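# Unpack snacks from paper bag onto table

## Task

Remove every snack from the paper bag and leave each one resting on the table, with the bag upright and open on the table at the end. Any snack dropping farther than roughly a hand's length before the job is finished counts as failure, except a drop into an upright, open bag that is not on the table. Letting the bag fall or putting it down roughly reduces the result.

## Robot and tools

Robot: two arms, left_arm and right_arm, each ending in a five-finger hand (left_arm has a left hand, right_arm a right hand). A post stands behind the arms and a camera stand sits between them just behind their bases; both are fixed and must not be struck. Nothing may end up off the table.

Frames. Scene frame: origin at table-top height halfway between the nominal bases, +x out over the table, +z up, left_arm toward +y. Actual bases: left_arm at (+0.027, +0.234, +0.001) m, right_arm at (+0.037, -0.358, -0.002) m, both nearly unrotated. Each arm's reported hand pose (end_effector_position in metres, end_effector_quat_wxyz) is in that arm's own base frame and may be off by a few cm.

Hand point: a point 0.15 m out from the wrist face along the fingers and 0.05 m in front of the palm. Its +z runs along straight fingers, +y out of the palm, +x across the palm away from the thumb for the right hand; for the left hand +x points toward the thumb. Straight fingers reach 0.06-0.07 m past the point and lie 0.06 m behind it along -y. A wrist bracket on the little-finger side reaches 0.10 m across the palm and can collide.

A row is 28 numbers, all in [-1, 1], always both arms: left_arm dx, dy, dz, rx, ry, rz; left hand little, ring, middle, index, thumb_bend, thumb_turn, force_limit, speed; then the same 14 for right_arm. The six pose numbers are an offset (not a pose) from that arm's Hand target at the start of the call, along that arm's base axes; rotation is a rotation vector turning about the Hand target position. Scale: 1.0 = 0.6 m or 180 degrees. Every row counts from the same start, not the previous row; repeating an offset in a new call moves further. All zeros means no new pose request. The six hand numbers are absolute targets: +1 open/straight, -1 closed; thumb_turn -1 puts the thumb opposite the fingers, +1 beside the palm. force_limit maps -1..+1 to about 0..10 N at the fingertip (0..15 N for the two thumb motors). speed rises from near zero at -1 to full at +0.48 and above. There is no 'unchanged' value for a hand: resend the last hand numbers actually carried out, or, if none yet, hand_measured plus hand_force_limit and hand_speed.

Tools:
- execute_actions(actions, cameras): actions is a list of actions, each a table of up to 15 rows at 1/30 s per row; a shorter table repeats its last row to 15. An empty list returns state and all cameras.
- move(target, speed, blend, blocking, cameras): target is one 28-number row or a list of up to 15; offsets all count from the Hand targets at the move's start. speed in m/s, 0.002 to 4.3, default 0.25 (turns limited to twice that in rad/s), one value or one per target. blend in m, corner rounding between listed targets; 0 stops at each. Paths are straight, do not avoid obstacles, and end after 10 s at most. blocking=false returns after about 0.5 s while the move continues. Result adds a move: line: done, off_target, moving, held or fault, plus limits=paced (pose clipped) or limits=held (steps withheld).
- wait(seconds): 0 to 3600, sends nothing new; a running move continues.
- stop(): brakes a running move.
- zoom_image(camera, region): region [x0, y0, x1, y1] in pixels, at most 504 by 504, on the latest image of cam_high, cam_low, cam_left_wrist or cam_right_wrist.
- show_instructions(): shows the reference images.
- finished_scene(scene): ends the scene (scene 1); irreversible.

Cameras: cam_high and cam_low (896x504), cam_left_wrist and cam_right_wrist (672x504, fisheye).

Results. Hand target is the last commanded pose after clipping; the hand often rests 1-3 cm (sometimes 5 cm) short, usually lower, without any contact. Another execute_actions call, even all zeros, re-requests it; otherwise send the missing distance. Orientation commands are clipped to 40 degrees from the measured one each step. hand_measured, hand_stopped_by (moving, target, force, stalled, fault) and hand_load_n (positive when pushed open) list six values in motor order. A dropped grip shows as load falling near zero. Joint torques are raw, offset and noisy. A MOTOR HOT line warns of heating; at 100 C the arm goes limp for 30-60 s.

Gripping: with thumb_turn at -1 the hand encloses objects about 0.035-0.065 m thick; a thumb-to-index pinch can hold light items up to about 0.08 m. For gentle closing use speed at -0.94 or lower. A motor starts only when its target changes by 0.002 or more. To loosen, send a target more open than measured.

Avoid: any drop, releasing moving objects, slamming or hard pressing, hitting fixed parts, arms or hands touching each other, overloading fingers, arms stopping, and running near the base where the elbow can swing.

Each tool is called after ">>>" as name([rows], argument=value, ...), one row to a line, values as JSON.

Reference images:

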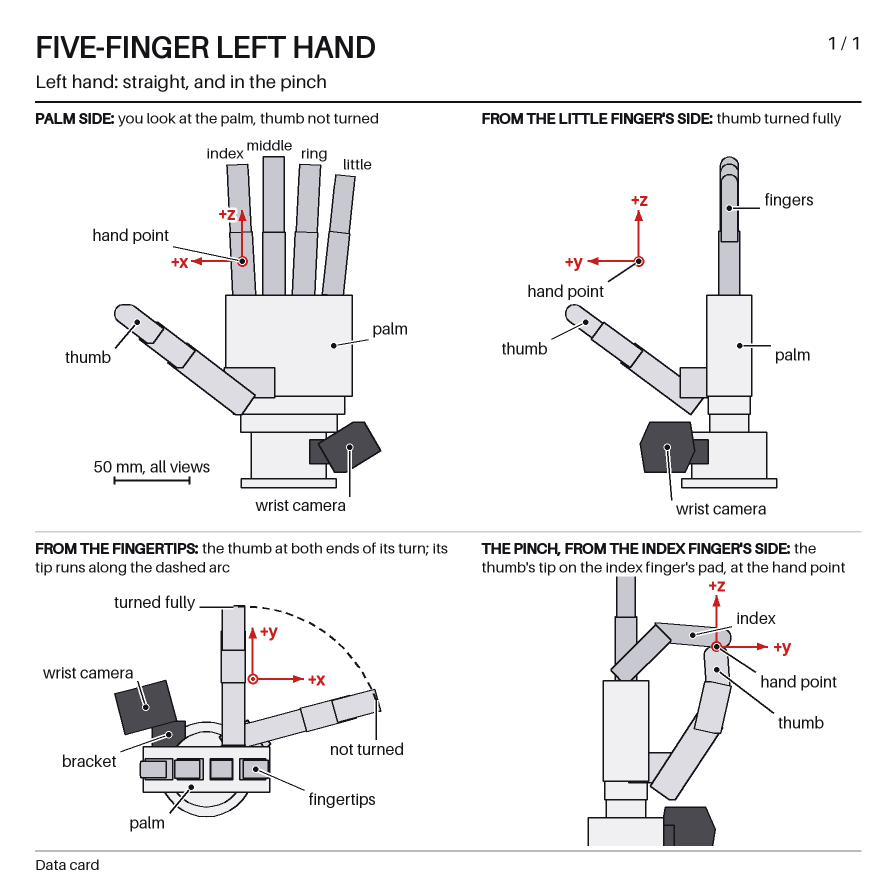

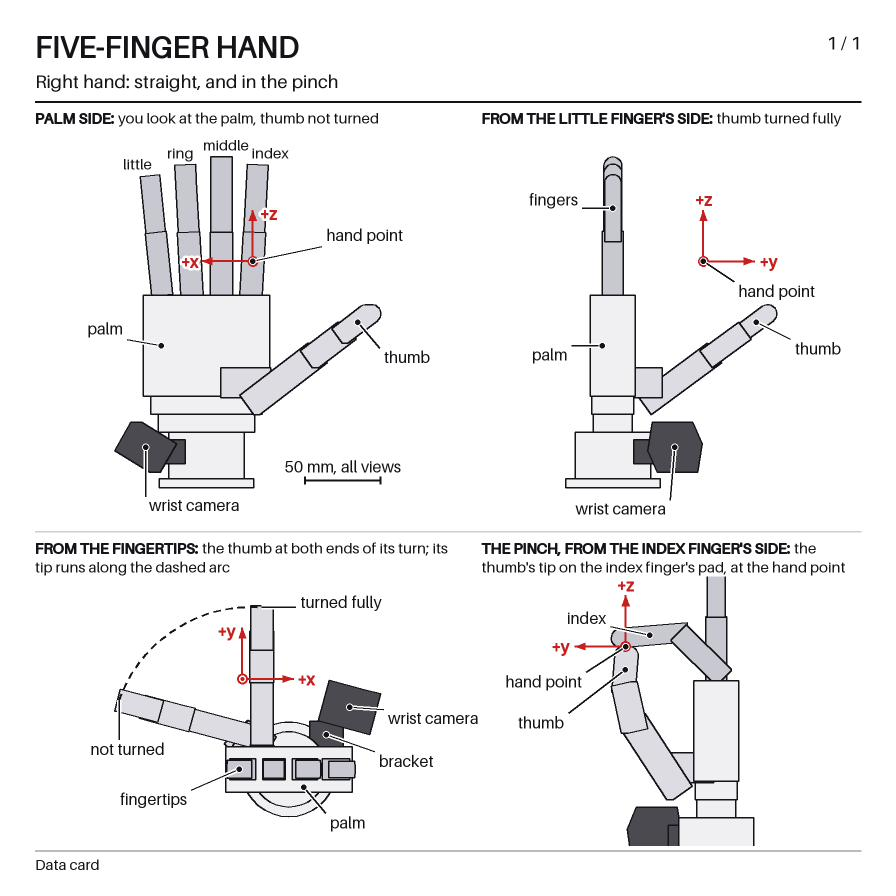

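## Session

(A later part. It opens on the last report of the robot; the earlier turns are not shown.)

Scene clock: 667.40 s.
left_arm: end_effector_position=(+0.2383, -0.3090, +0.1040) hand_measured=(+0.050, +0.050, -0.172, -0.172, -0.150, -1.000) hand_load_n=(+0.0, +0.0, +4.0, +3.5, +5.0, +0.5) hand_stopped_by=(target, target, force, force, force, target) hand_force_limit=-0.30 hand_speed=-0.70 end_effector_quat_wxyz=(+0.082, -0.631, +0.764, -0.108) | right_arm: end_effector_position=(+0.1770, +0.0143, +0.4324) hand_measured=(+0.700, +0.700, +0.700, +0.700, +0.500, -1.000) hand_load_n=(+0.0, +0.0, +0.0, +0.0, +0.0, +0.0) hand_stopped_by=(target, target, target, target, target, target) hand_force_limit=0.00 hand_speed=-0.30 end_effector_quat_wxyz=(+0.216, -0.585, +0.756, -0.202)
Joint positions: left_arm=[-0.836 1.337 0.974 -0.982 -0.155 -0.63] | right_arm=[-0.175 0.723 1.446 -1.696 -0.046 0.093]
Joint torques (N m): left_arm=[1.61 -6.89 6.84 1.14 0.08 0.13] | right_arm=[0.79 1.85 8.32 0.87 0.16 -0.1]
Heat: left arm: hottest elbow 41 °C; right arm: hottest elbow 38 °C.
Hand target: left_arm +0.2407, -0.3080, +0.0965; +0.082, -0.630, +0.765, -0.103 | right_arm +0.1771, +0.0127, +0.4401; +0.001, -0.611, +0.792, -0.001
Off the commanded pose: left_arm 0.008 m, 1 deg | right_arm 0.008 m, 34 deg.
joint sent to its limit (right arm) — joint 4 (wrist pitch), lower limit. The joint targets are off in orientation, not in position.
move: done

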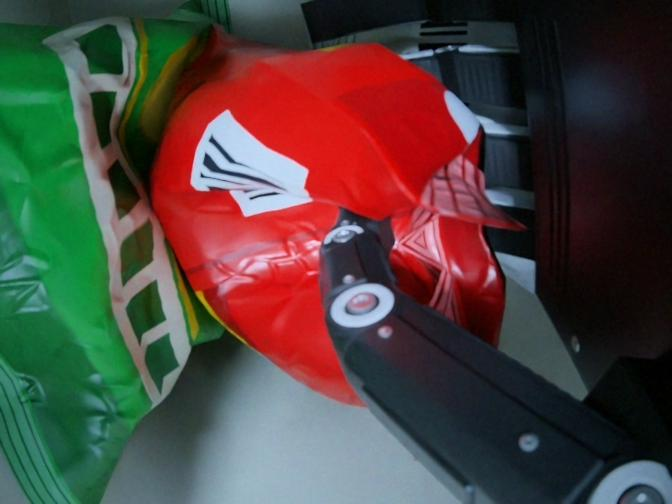

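>>> move(target=[-0.02,0.004,0.2,0,0,0,0.05,0.05,-0.5,-0.5,-0.3,-1,-0.3,-0.7,0,0,0,0,0,0,0.7,0.7,0.7,0.7,0.5,-1,0,-0.3], speed=0.08, cameras=["cam_left_wrist","cam_high","cam_low"])

Scene clock: 671.27 s.
left_arm: end_effector_position=(+0.2255, -0.2975, +0.1987) hand_measured=(+0.050, +0.050, -0.172, -0.172, -0.150, -1.000) hand_load_n=(+0.0, +0.0, +4.5, +3.0, +4.5, +1.0) hand_stopped_by=(target, target, force, force, force, target) hand_force_limit=-0.30 hand_speed=-0.70 end_effector_quat_wxyz=(+0.081, -0.630, +0.768, -0.086) | right_arm: end_effector_position=(+0.1770, +0.0143, +0.4324) hand_measured=(+0.700, +0.700, +0.700, +0.700, +0.500, -1.000) hand_load_n=(+0.0, +0.0, +0.0, +0.0, +0.0, +0.0) hand_stopped_by=(target, target, target, target, target, target) hand_force_limit=0.00 hand_speed=-0.30 end_effector_quat_wxyz=(+0.216, -0.585, +0.756, -0.202)
Joint positions: left_arm=[-0.841 1.265 1.167 -1.293 -0.155 -0.631] | right_arm=[-0.175 0.723 1.446 -1.696 -0.046 0.093]
Joint torques (N m): left_arm=[0.38 -7.94 9.99 0.01 -0.03 0.01] | right_arm=[0.79 1.85 8.31 0.87 0.15 -0.09]
Heat: left arm: hottest elbow 41 °C; right arm: hottest elbow 38 °C.
Hand target: left_arm +0.2287, -0.3057, +0.2166; +0.082, -0.630, +0.765, -0.103 | right_arm +0.1771, +0.0127, +0.4401; +0.001, -0.611, +0.792, -0.001
Off the commanded pose: left_arm 0.020 m, 2 deg | right_arm 0.008 m, 34 deg.
joint sent to its limit (right arm) — joint 4 (wrist pitch), lower limit. The joint targets are off in orientation, not in position.
move: off_target (left_arm)
Images, in order (width x height): cam_high 896x504, cam_low 896x504, cam_left_wrist 672x504.

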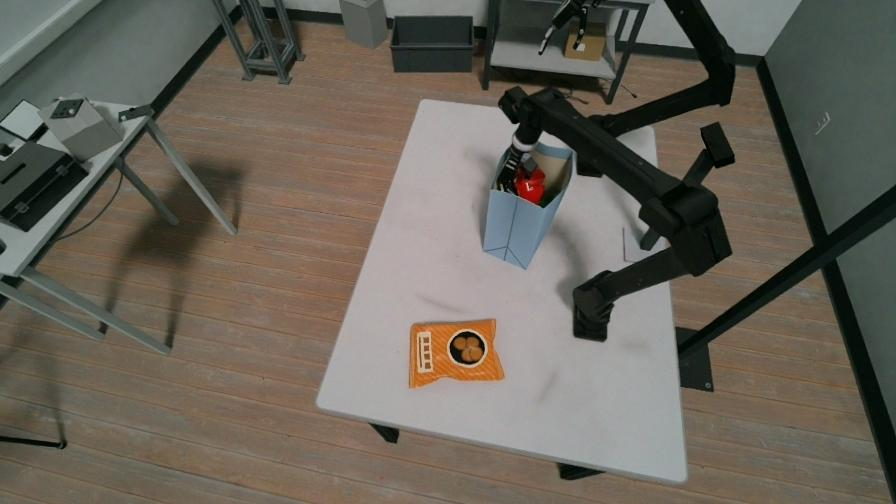

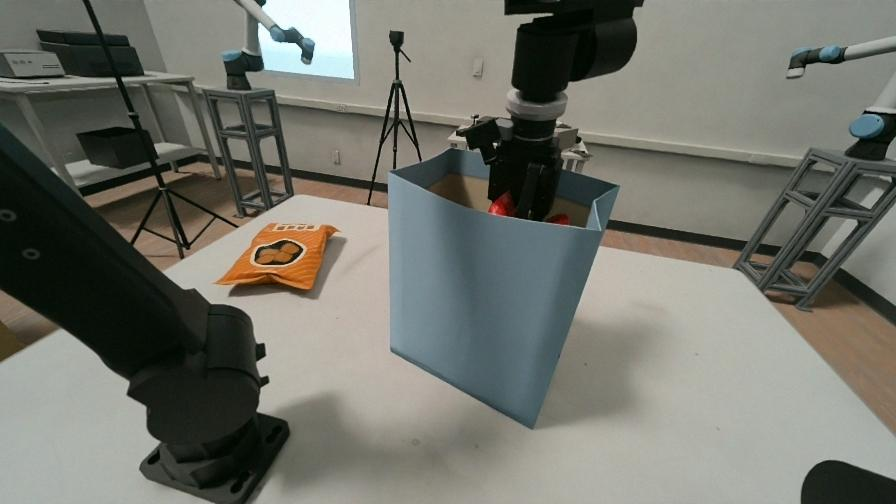

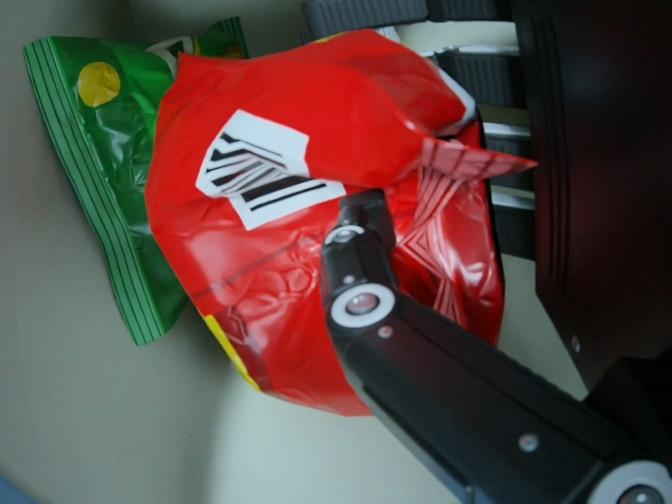

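>>> move(target=[-0.005,0.03,0.22,0,0,0,0.05,0.05,-0.5,-0.5,-0.3,-1,-0.3,-0.7,0,0,0,0,0,0,0.7,0.7,0.7,0.7,0.5,-1,0,-0.3], speed=0.1, cameras=["cam_left_wrist","cam_high","cam_low"])

Scene clock: 678.87 s.
left_arm: end_effector_position=(+0.2211, -0.2863, +0.3372) hand_measured=(+0.050, +0.050, -0.172, -0.172, -0.150, -1.000) hand_load_n=(+0.0, +0.0, +4.5, +2.5, +4.5, +1.0) hand_stopped_by=(target, target, force, force, force, target) hand_force_limit=-0.30 hand_speed=-0.70 end_effector_quat_wxyz=(+0.083, -0.631, +0.766, -0.096) | right_arm: end_effector_position=(+0.1770, +0.0143, +0.4324) hand_measured=(+0.700, +0.700, +0.700, +0.700, +0.500, -1.000) hand_load_n=(+0.0, +0.0, +0.0, +0.0, +0.0, +0.0) hand_stopped_by=(target, target, target, target, target, target) hand_force_limit=0.00 hand_speed=-0.30 end_effector_quat_wxyz=(+0.216, -0.585, +0.756, -0.202)
Joint positions: left_arm=[-0.83 1.251 1.521 -1.638 -0.155 -0.622] | right_arm=[-0.175 0.723 1.446 -1.696 -0.046 0.093]
Joint torques (N m): left_arm=[1.49 -6.3 9.65 0.31 0.07 0.09] | right_arm=[0.79 1.79 8.32 0.87 0.16 -0.09]
Heat: left arm: hottest elbow 41 °C; right arm: hottest elbow 38 °C.
Hand target: left_arm +0.2258, -0.2877, +0.3486; +0.082, -0.630, +0.765, -0.103 | right_arm +0.1771, +0.0127, +0.4401; +0.001, -0.611, +0.792, -0.001
Off the commanded pose: left_arm 0.012 m, 1 deg | right_arm 0.008 m, 34 deg.
joint sent to its limit (right arm) — joint 4 (wrist pitch), lower limit. The joint targets are off in orientation, not in position.
move: off_target (left_arm)
Images, in order (width x height): cam_high 896x504, cam_low 896x504, cam_left_wrist 672x504.

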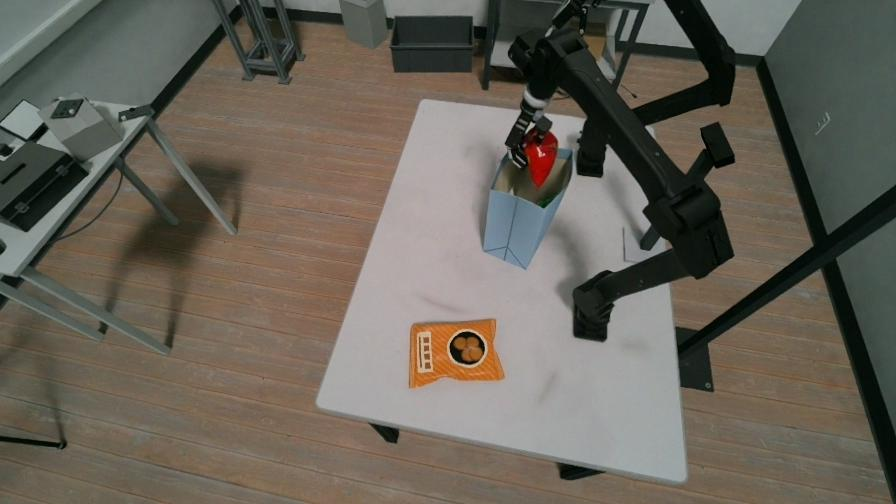

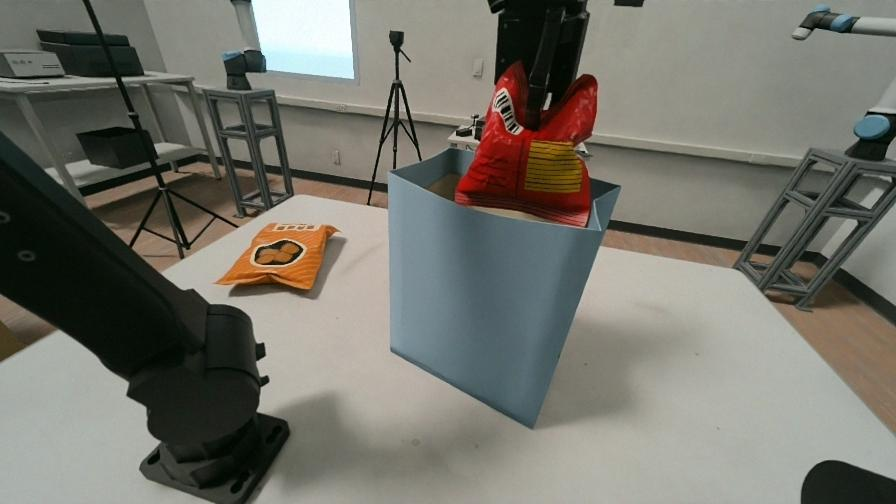

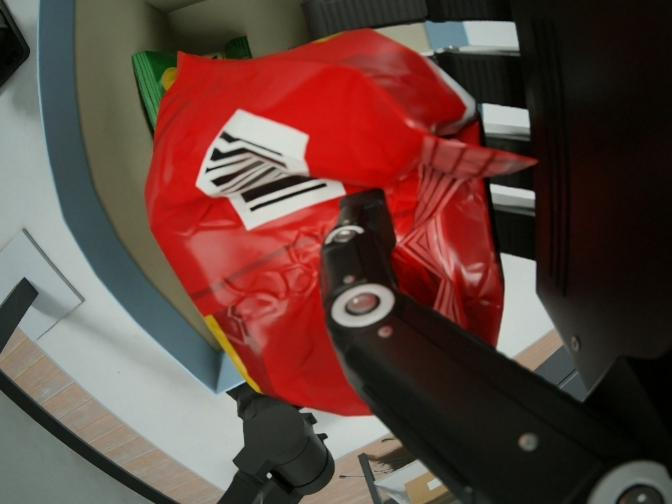

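>>> move([
  [0.01,0.01,0.255,0,0,0,0.05,0.05,-0.5,-0.5,-0.3,-1,-0.3,-0.7,0,0,0,0,0,0,0.7,0.7,0.7,0.7,0.5,-1,0,-0.3],
  [0.19,0.313,0.23,-0.012,-0.125,0.03,0.05,0.05,-0.5,-0.5,-0.3,-1,-0.3,-0.7,0,0,0,0,0,0,0.7,0.7,0.7,0.7,0.5,-1,0,-0.3],
  [0.25,0.42,0.0,-0.023,-0.249,0.059,0.05,0.05,-0.5,-0.5,-0.3,-1,-0.3,-0.7,0,0,0,0,0,0,0.7,0.7,0.7,0.7,0.5,-1,0,-0.3],
], speed=0.15, blend=[0.01,0.04,0], cameras=["cam_left_wrist","cam_high","cam_low"])

Scene clock: 697.13 s.
left_arm: end_effector_position=(+0.3736, -0.0378, +0.3395) hand_measured=(+0.050, +0.050, -0.172, -0.172, -0.150, -1.000) hand_load_n=(+0.0, +0.0, +4.5, +2.5, +4.5, +1.0) hand_stopped_by=(target, target, force, force, force, target) hand_force_limit=-0.30 hand_speed=-0.70 end_effector_quat_wxyz=(-0.342, +0.620, -0.617, +0.344) | right_arm: end_effector_position=(+0.1770, +0.0143, +0.4324) hand_measured=(+0.700, +0.700, +0.700, +0.700, +0.500, -1.000) hand_load_n=(+0.0, +0.0, +0.0, +0.0, +0.0, +0.0) hand_stopped_by=(target, target, target, target, target, target) hand_force_limit=0.00 hand_speed=-0.30 end_effector_quat_wxyz=(+0.216, -0.585, +0.756, -0.202)
Joint positions: left_arm=[-0.025 0.796 1.018 -0.78 -0.02 -0.018] | right_arm=[-0.175 0.723 1.446 -1.696 -0.046 0.093]
Joint torques (N m): left_arm=[0.79 -2.49 8.14 2.74 0.22 0.11] | right_arm=[0.73 1.85 8.34 0.87 0.15 -0.09]
Heat: left arm: hottest elbow 41 °C; right arm: hottest elbow 38 °C.
Hand target: left_arm +0.3757, -0.0356, +0.3485; -0.354, +0.612, -0.612, +0.354 | right_arm +0.1771, +0.0127, +0.4401; +0.001, -0.611, +0.792, -0.001
Off the commanded pose: left_arm 0.010 m, 2 deg | right_arm 0.008 m, 34 deg.
joint sent to its limit (right arm) — joint 4 (wrist pitch), lower limit. The joint targets are off in orientation, not in position.
move: done
Images, in order (width x height): cam_high 896x504, cam_low 896x504, cam_left_wrist 672x504.

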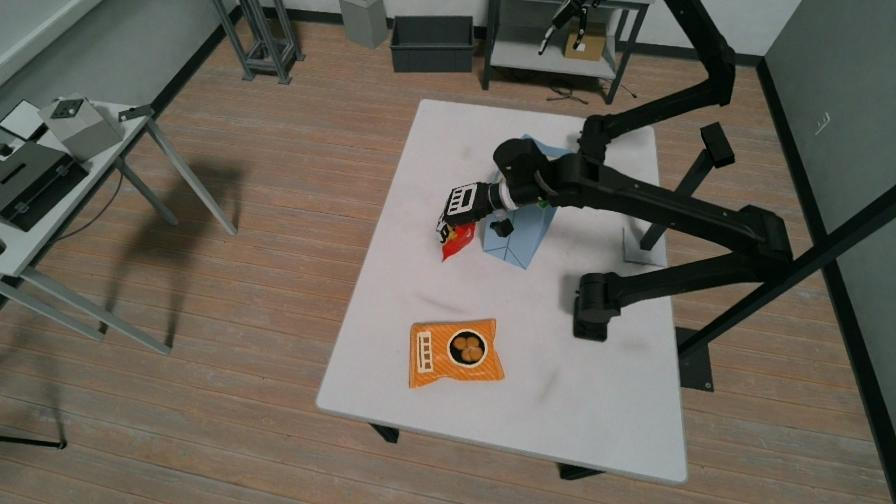

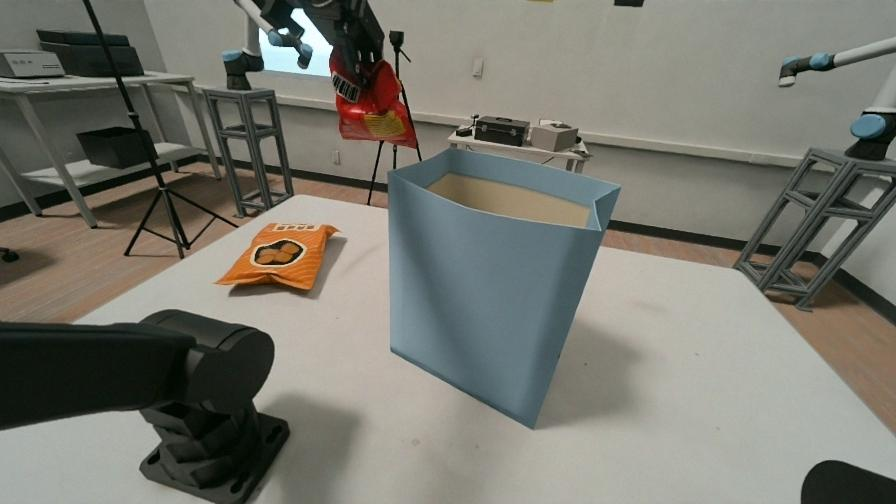

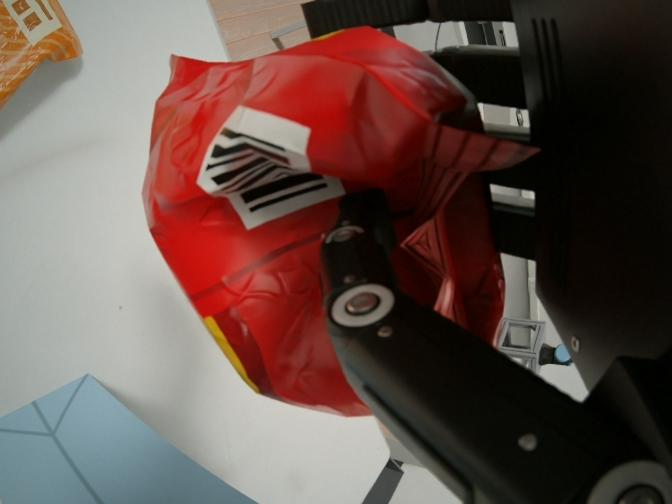

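>>> move(target=[0.0,0.025,-0.35,0,0,0,0.05,0.05,-0.5,-0.5,-0.3,-1,-0.3,-0.7,0,0,0,0,0,0,0.7,0.7,0.7,0.7,0.5,-1,0,-0.3], speed=0.12, cameras=["cam_high","cam_low"])

Scene clock: 702.33 s.
left_arm: end_effector_position=(+0.3703, -0.0238, +0.1345) hand_measured=(+0.050, +0.050, -0.172, -0.172, -0.150, -1.000) hand_load_n=(+0.0, +0.0, +4.5, +2.5, +4.5, +1.0) hand_stopped_by=(target, target, force, force, force, target) hand_force_limit=-0.30 hand_speed=-0.70 end_effector_quat_wxyz=(-0.345, +0.617, -0.615, +0.350) | right_arm: end_effector_position=(+0.1770, +0.0143, +0.4324) hand_measured=(+0.700, +0.700, +0.700, +0.700, +0.500, -1.000) hand_load_n=(+0.0, +0.0, +0.0, +0.0, +0.0, +0.0) hand_stopped_by=(target, target, target, target, target, target) hand_force_limit=0.00 hand_speed=-0.30 end_effector_quat_wxyz=(+0.216, -0.585, +0.756, -0.202)
Joint positions: left_arm=[0.036 0.817 0.474 -0.2 0.035 0.014] | right_arm=[-0.175 0.723 1.446 -1.696 -0.046 0.093]
Joint torques (N m): left_arm=[1.67 -1.85 8.24 2.67 0.23 0.09] | right_arm=[0.79 1.85 8.31 0.87 0.15 -0.1]
Heat: left arm: hottest elbow 41 °C; right arm: hottest elbow 38 °C.
Hand target: left_arm +0.3758, -0.0207, +0.1386; -0.354, +0.612, -0.612, +0.354 | right_arm +0.1771, +0.0127, +0.4401; +0.001, -0.611, +0.792, -0.001
Off the commanded pose: left_arm 0.007 m, 1 deg | right_arm 0.008 m, 34 deg.
joint sent to its limit (right arm) — joint 4 (wrist pitch), lower limit. The joint targets are off in orientation, not in position.
move: done

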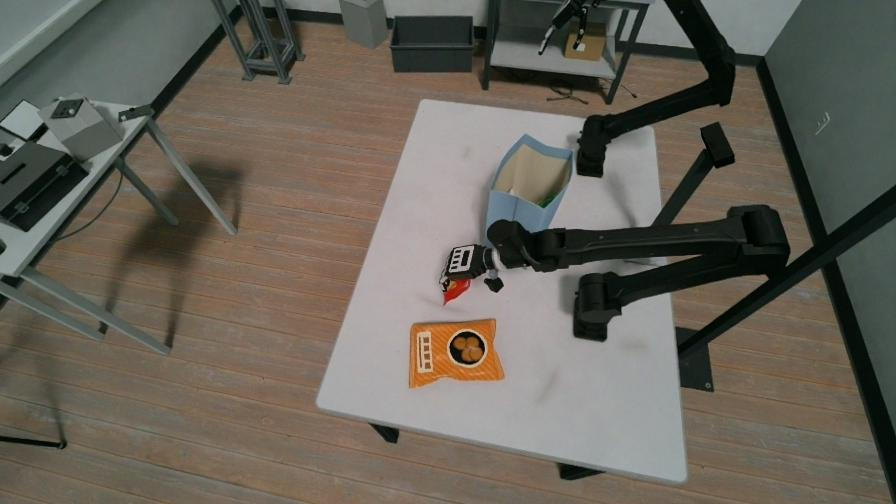

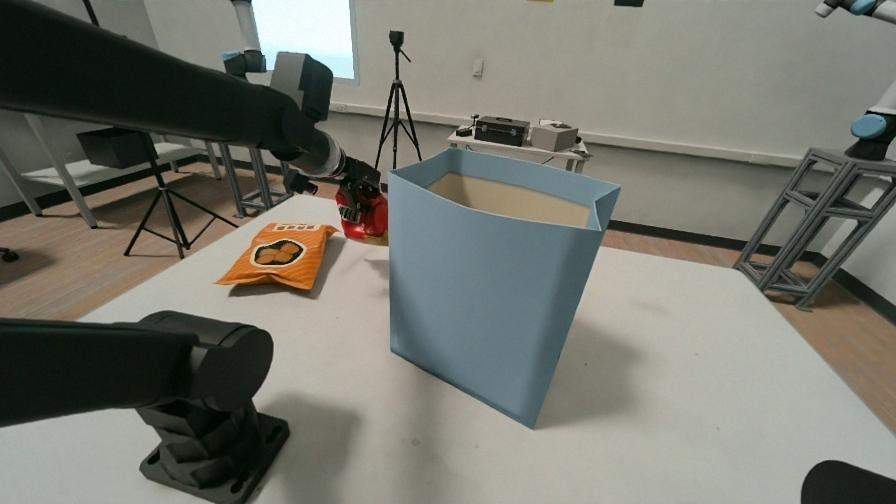

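>>> move(target=[-0.015,0.0,-0.12,0,0,0,0.05,0.05,-0.5,-0.5,-0.3,-1,-0.3,-0.7,0,0,0,0,0,0,0.7,0.7,0.7,0.7,0.5,-1,0,-0.3], speed=0.08, cameras=["cam_high","cam_low","cam_left_wrist"])

>>> zoom_image(camera="cam_low", region=[200, 120, 460, 300])

Scene clock: 705.53 s.
left_arm: end_effector_position=(+0.3648, -0.0238, +0.0683) hand_measured=(+0.050, +0.050, -0.172, -0.172, -0.150, -1.000) hand_load_n=(+0.0, +0.0, +4.0, +2.5, +4.5, +1.0) hand_stopped_by=(target, target, force, force, force, target) hand_force_limit=-0.30 hand_speed=-0.70 end_effector_quat_wxyz=(-0.350, +0.614, -0.613, +0.354) | right_arm: end_effector_position=(+0.1770, +0.0143, +0.4324) hand_measured=(+0.700, +0.700, +0.700, +0.700, +0.500, -1.000) hand_load_n=(+0.0, +0.0, +0.0, +0.0, +0.0, +0.0) hand_stopped_by=(target, target, target, target, target, target) hand_force_limit=0.00 hand_speed=-0.30 end_effector_quat_wxyz=(+0.216, -0.585, +0.756, -0.202)
Joint positions: left_arm=[0.038 0.935 0.321 0.085 0.037 0.014] | right_arm=[-0.175 0.723 1.446 -1.696 -0.046 0.093]
Joint torques (N m): left_arm=[1.73 -1.14 6.84 2.61 0.19 0.13] | right_arm=[0.73 1.79 8.31 0.87 0.15 -0.09]
Heat: left arm: hottest elbow 41 °C; right arm: hottest elbow 38 °C.
Hand target: left_arm +0.3667, -0.0207, +0.0665; -0.354, +0.612, -0.612, +0.354 | right_arm +0.1771, +0.0127, +0.4401; +0.001, -0.611, +0.792, -0.001
Off the commanded pose: left_arm 0.004 m, 1 deg | right_arm 0.008 m, 34 deg.
joint sent to its limit (right arm) — joint 4 (wrist pitch), lower limit. The joint targets are off in orientation, not in position.
move: done

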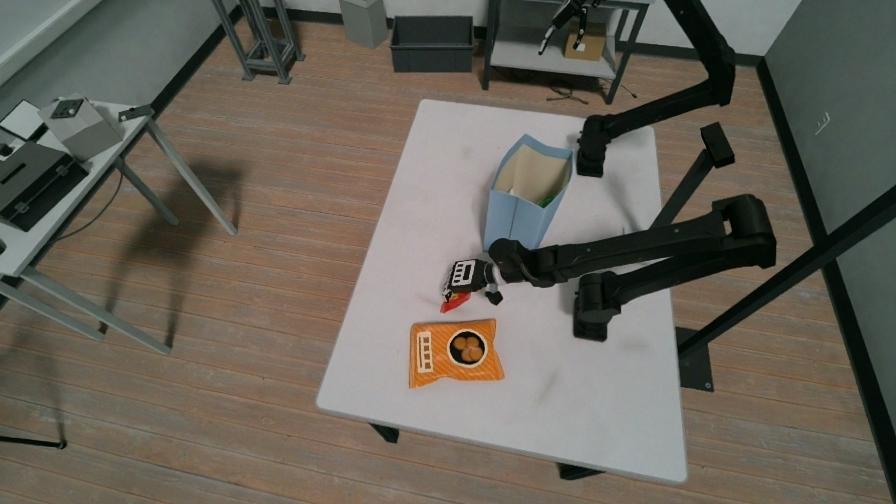

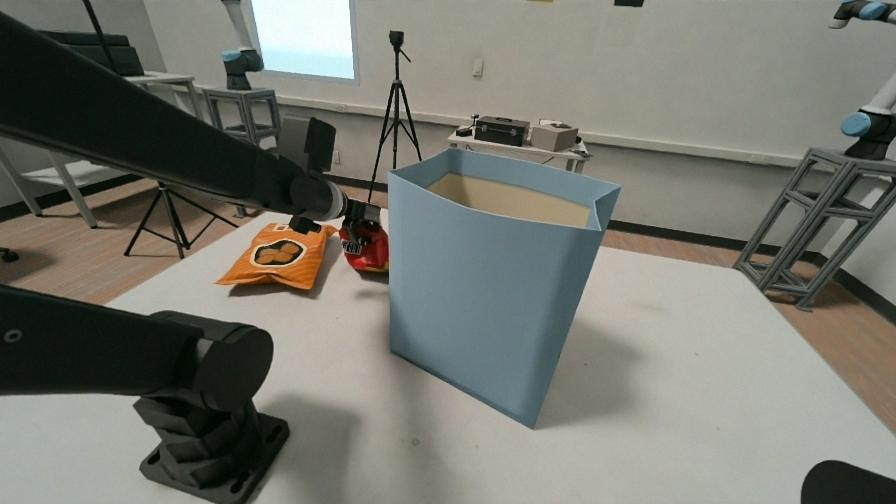

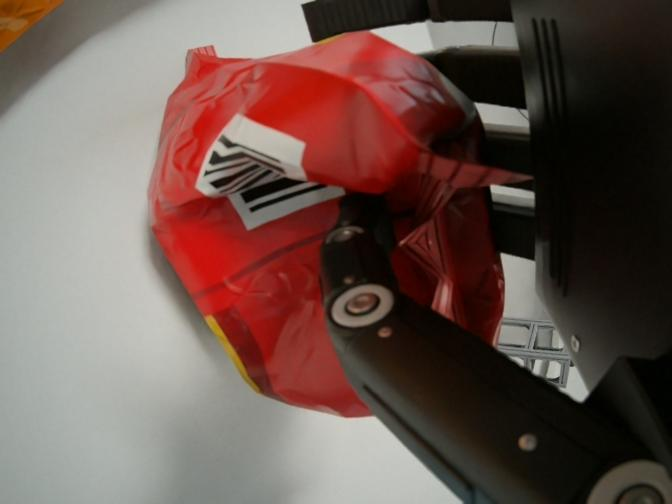

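Scaled by 1.938 from the camera's image (finer frame: 1280x720).

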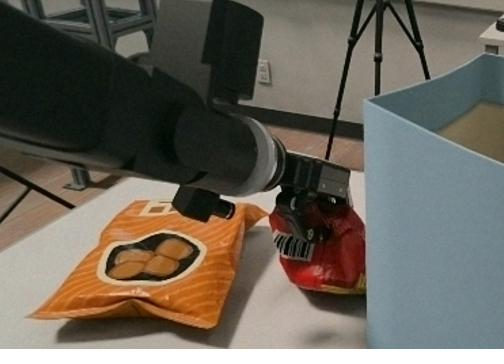

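>>> move([
  [-0.01,0.0,-0.04,0,0,0,0.05,0.05,-0.5,-0.5,-0.3,-1,-0.3,-0.7,0,0,0,0,0,0,0.7,0.7,0.7,0.7,0.5,-1,0,-0.3],
  [-0.01,0.0,-0.04,0,0,0,0.8,0.8,0.8,0.8,-0.1,-1,-0.3,-0.6,0,0,0,0,0,0,0.7,0.7,0.7,0.7,0.5,-1,0,-0.3],
], speed=0.08, cameras=["cam_high","cam_low","cam_left_wrist"])

>>> zoom_image(camera="cam_low", region=[200, 120, 460, 300])

Scene clock: 711.50 s.
left_arm: end_effector_position=(+0.3602, -0.0239, +0.0454) hand_measured=(+0.800, +0.800, +0.800, +0.800, -0.100, -1.000) hand_load_n=(+0.0, +0.0, +0.0, +0.0, +0.5, +0.0) hand_stopped_by=(target, target, target, target, target, target) hand_force_limit=-0.30 hand_speed=-0.60 end_effector_quat_wxyz=(-0.351, +0.613, -0.612, +0.356) | right_arm: end_effector_position=(+0.1770, +0.0143, +0.4324) hand_measured=(+0.700, +0.700, +0.700, +0.700, +0.500, -1.000) hand_load_n=(+0.0, +0.0, +0.0, +0.0, +0.0, +0.0) hand_stopped_by=(target, target, target, target, target, target) hand_force_limit=0.00 hand_speed=-0.30 end_effector_quat_wxyz=(+0.216, -0.585, +0.756, -0.202)
Joint positions: left_arm=[0.039 0.995 0.268 0.203 0.04 0.015] | right_arm=[-0.175 0.723 1.446 -1.696 -0.046 0.093]
Joint torques (N m): left_arm=[1.55 -1.44 6.38 2.63 0.16 0.11] | right_arm=[0.79 1.9 8.32 0.88 0.15 -0.09]
Heat: left arm: hottest elbow 41 °C; right arm: hottest elbow 38 °C.
Hand target: left_arm +0.3608, -0.0206, +0.0426; -0.354, +0.612, -0.612, +0.354 | right_arm +0.1771, +0.0127, +0.4401; +0.001, -0.611, +0.792, -0.001
Off the commanded pose: left_arm 0.004 m, 0 deg | right_arm 0.008 m, 34 deg.
joint sent to its limit (right arm) — joint 4 (wrist pitch), lower limit. The joint targets are off in orientation, not in position.
move: done

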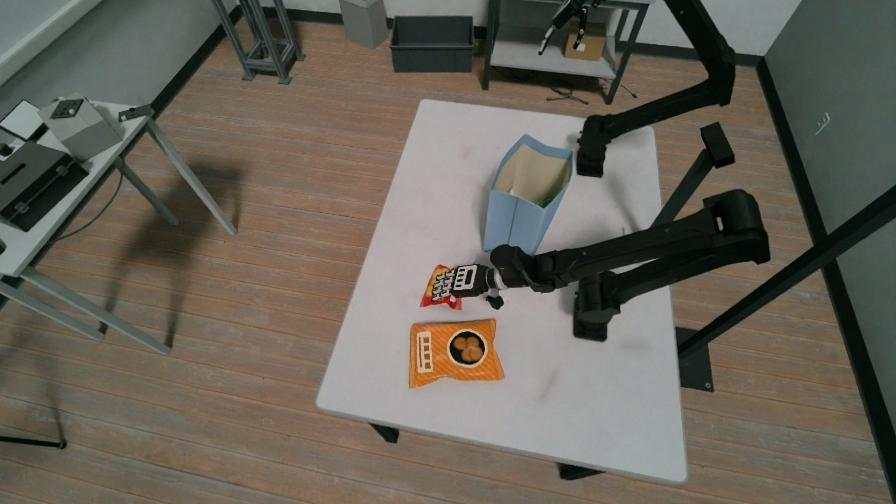

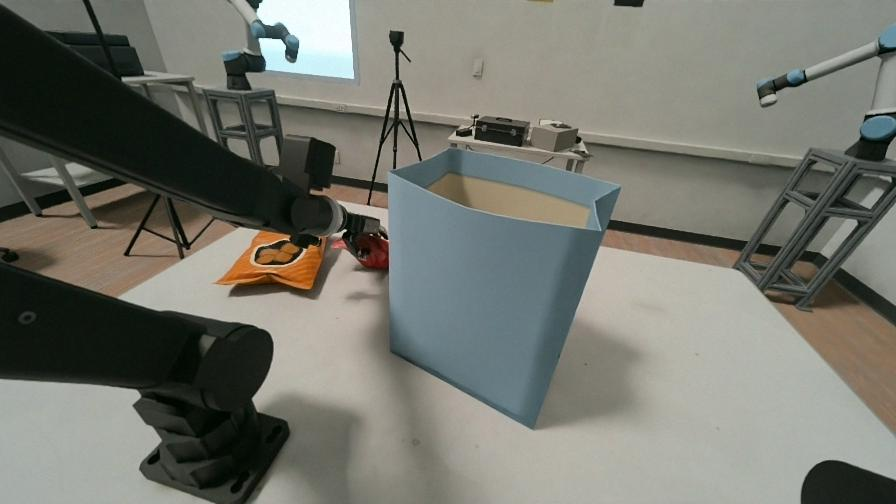

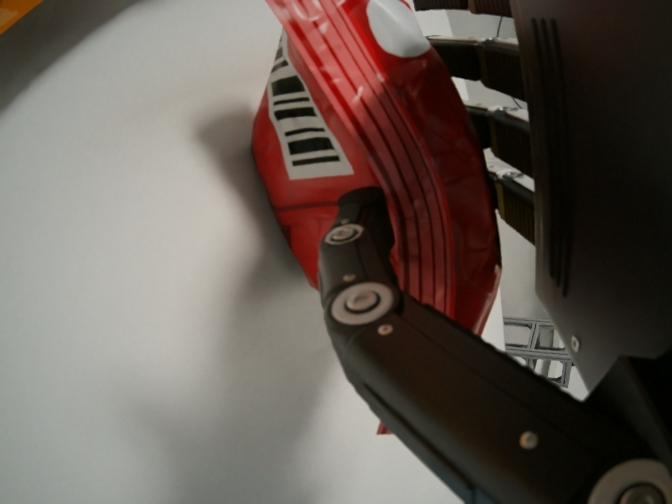

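Scaled by 1.938 from the camera's image (finer frame: 1280x720).

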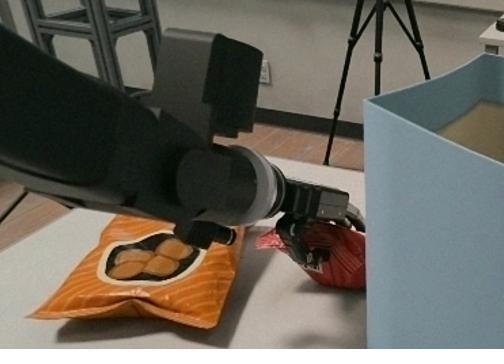

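>>> move([
  [0,0,0,0,0,0,1,1,1,1,0.45,-1,-0.3,-0.5,0,0,0,0,0,0,0.7,0.7,0.7,0.7,0.5,-1,0,-0.3],
  [-0.1,0,0.03,0,0.139,0,1,1,1,1,0.45,-1,-0.3,-0.5,0,0,0,0,0,0,0.7,0.7,0.7,0.7,0.5,-1,0,-0.3],
], speed=0.06, cameras=["cam_left_wrist","cam_high","cam_low"])

Scene clock: 720.53 s.
left_arm: end_effector_position=(+0.2949, -0.0237, +0.0530) hand_measured=(+1.000, +1.000, +1.000, +1.000, +0.450, -1.000) hand_load_n=(+0.0, +0.0, +0.0, +0.0, +0.0, +0.0) hand_stopped_by=(target, target, target, target, target, target) hand_force_limit=-0.30 hand_speed=-0.50 end_effector_quat_wxyz=(-0.211, +0.676, -0.672, +0.216) | right_arm: end_effector_position=(+0.1770, +0.0143, +0.4324) hand_measured=(+0.700, +0.700, +0.700, +0.700, +0.500, -1.000) hand_load_n=(+0.0, +0.0, +0.0, +0.0, +0.0, +0.0) hand_stopped_by=(target, target, target, target, target, target) hand_force_limit=0.00 hand_speed=-0.30 end_effector_quat_wxyz=(+0.216, -0.585, +0.756, -0.202)
Joint positions: left_arm=[0.039 0.918 0.469 -0.508 0.029 0.025] | right_arm=[-0.175 0.723 1.446 -1.696 -0.046 0.093]
Joint torques (N m): left_arm=[1.32 -1.49 9.02 0.4 -0.02 0.14] | right_arm=[0.85 1.85 8.32 0.87 0.15 -0.1]
Heat: left arm: hottest elbow 41 °C; right arm: hottest elbow 38 °C.
Hand target: left_arm +0.3007, -0.0206, +0.0606; -0.213, +0.674, -0.674, +0.213 | right_arm +0.1771, +0.0127, +0.4401; +0.001, -0.611, +0.792, -0.001
Off the commanded pose: left_arm 0.010 m, 1 deg | right_arm 0.008 m, 34 deg.
joint sent to its limit (right arm) — joint 4 (wrist pitch), lower limit. The joint targets are off in orientation, not in position.
move: done
Images, in order (width x height): cam_high 896x504, cam_low 896x504, cam_left_wrist 672x504.

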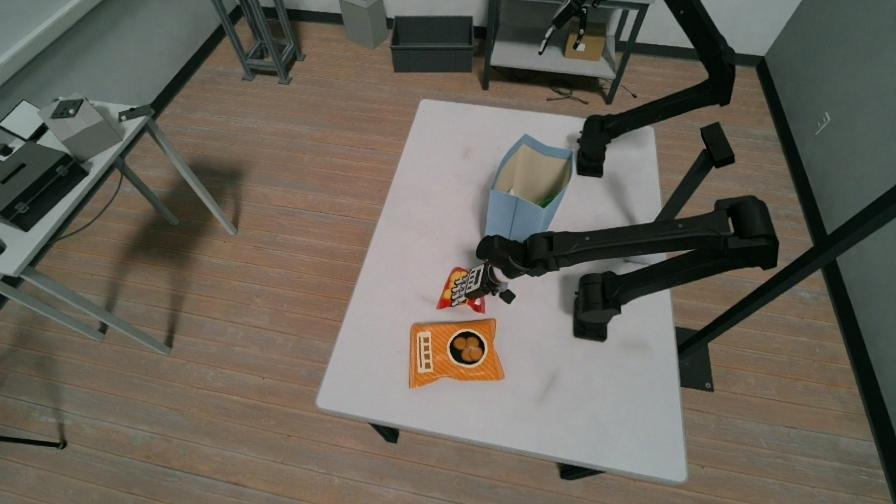

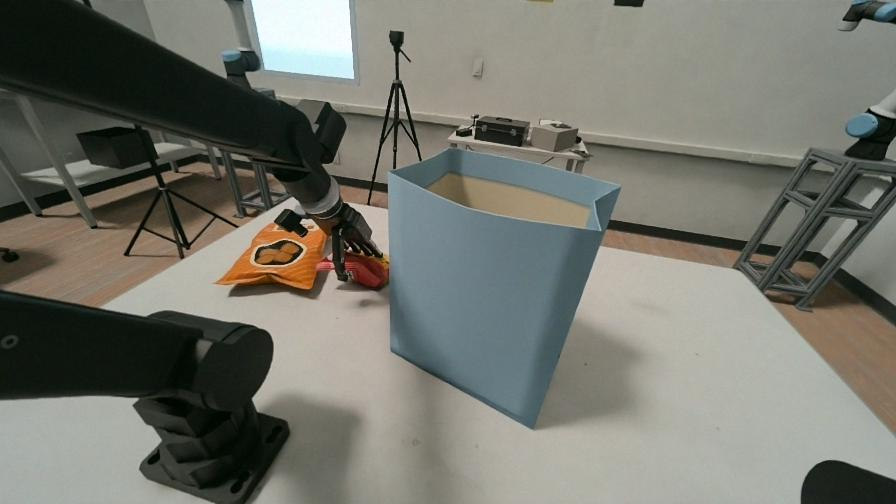

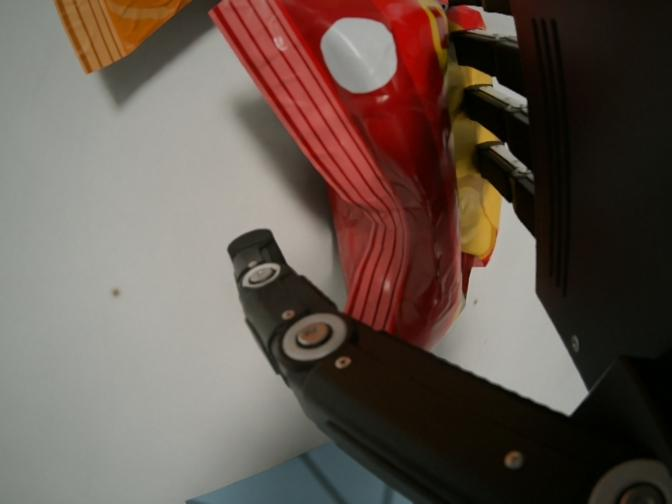

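>>> execute_actions(actions=[])

Scene clock: 735.80 s.
left_arm: end_effector_position=(+0.2949, -0.0237, +0.0530) hand_measured=(+1.000, +1.000, +1.000, +1.000, +0.450, -1.000) hand_load_n=(+0.0, +0.0, +0.0, +0.0, +0.0, +0.0) hand_stopped_by=(target, target, target, target, target, target) hand_force_limit=-0.30 hand_speed=-0.50 end_effector_quat_wxyz=(-0.211, +0.676, -0.672, +0.216) | right_arm: end_effector_position=(+0.1770, +0.0143, +0.4324) hand_measured=(+0.700, +0.700, +0.700, +0.700, +0.500, -1.000) hand_load_n=(+0.0, +0.0, +0.0, +0.0, +0.0, +0.0) hand_stopped_by=(target, target, target, target, target, target) hand_force_limit=0.00 hand_speed=-0.30 end_effector_quat_wxyz=(+0.216, -0.585, +0.756, -0.202)
Joint positions: left_arm=[0.039 0.918 0.469 -0.508 0.029 0.025] | right_arm=[-0.175 0.723 1.446 -1.696 -0.046 0.093]
Joint velocities: within noise
Joint torques (N m): left_arm=[1.61 -0.5 9.25 0.53 -0.06 0.12] | right_arm=[0.79 1.79 8.32 0.87 0.15 -0.09]
Motor temperatures (°C): left_arm=[35 30 42 32 31 31] | right_arm=[31 29 38 29 32 30]
Heat: left arm: hottest elbow 42 °C; right arm: hottest elbow 38 °C.
Hand target: left_arm +0.3008, -0.0206, +0.0606; -0.213, +0.675, -0.674, +0.213 | right_arm +0.1771, +0.0127, +0.4401; +0.001, -0.611, +0.792, -0.001
Off the commanded pose: left_arm 0.010 m, 1 deg | right_arm 0.008 m, 34 deg.

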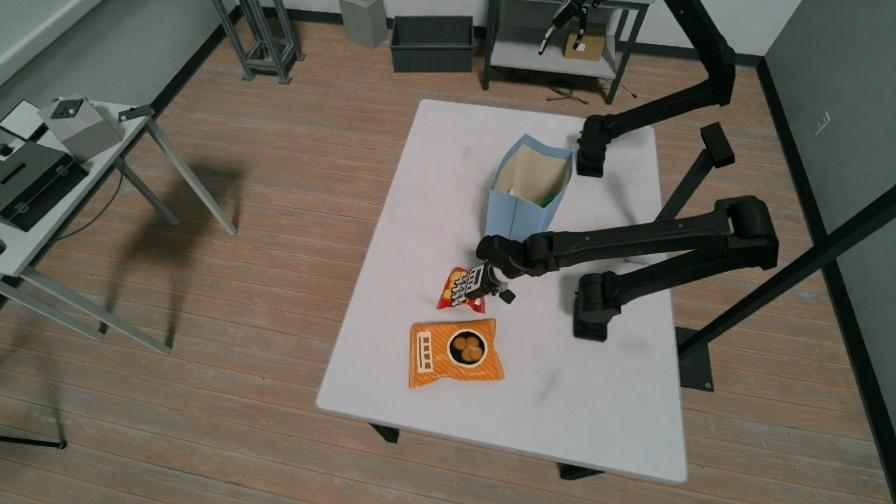

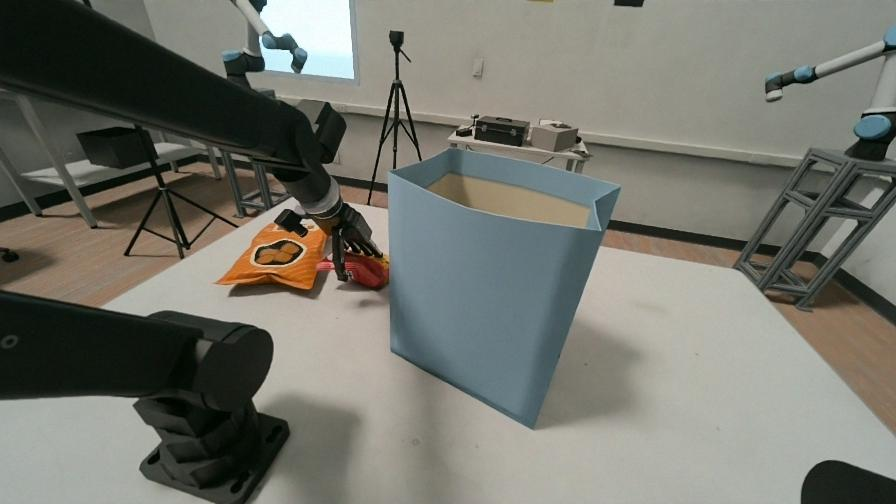

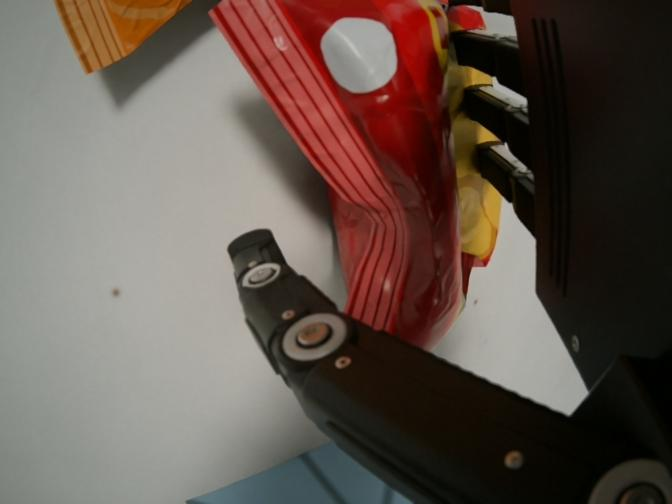

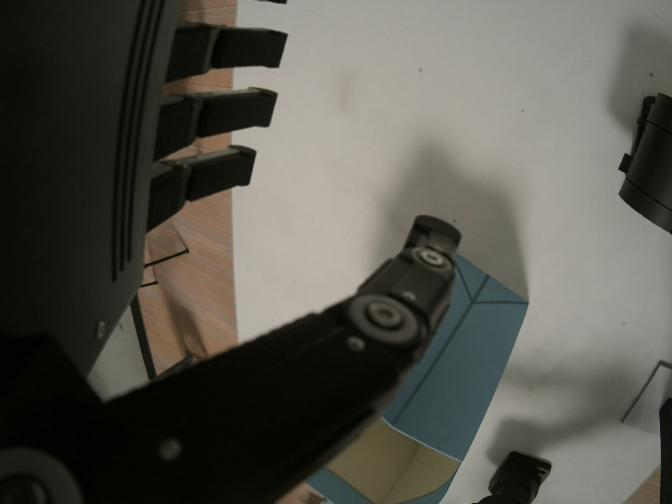

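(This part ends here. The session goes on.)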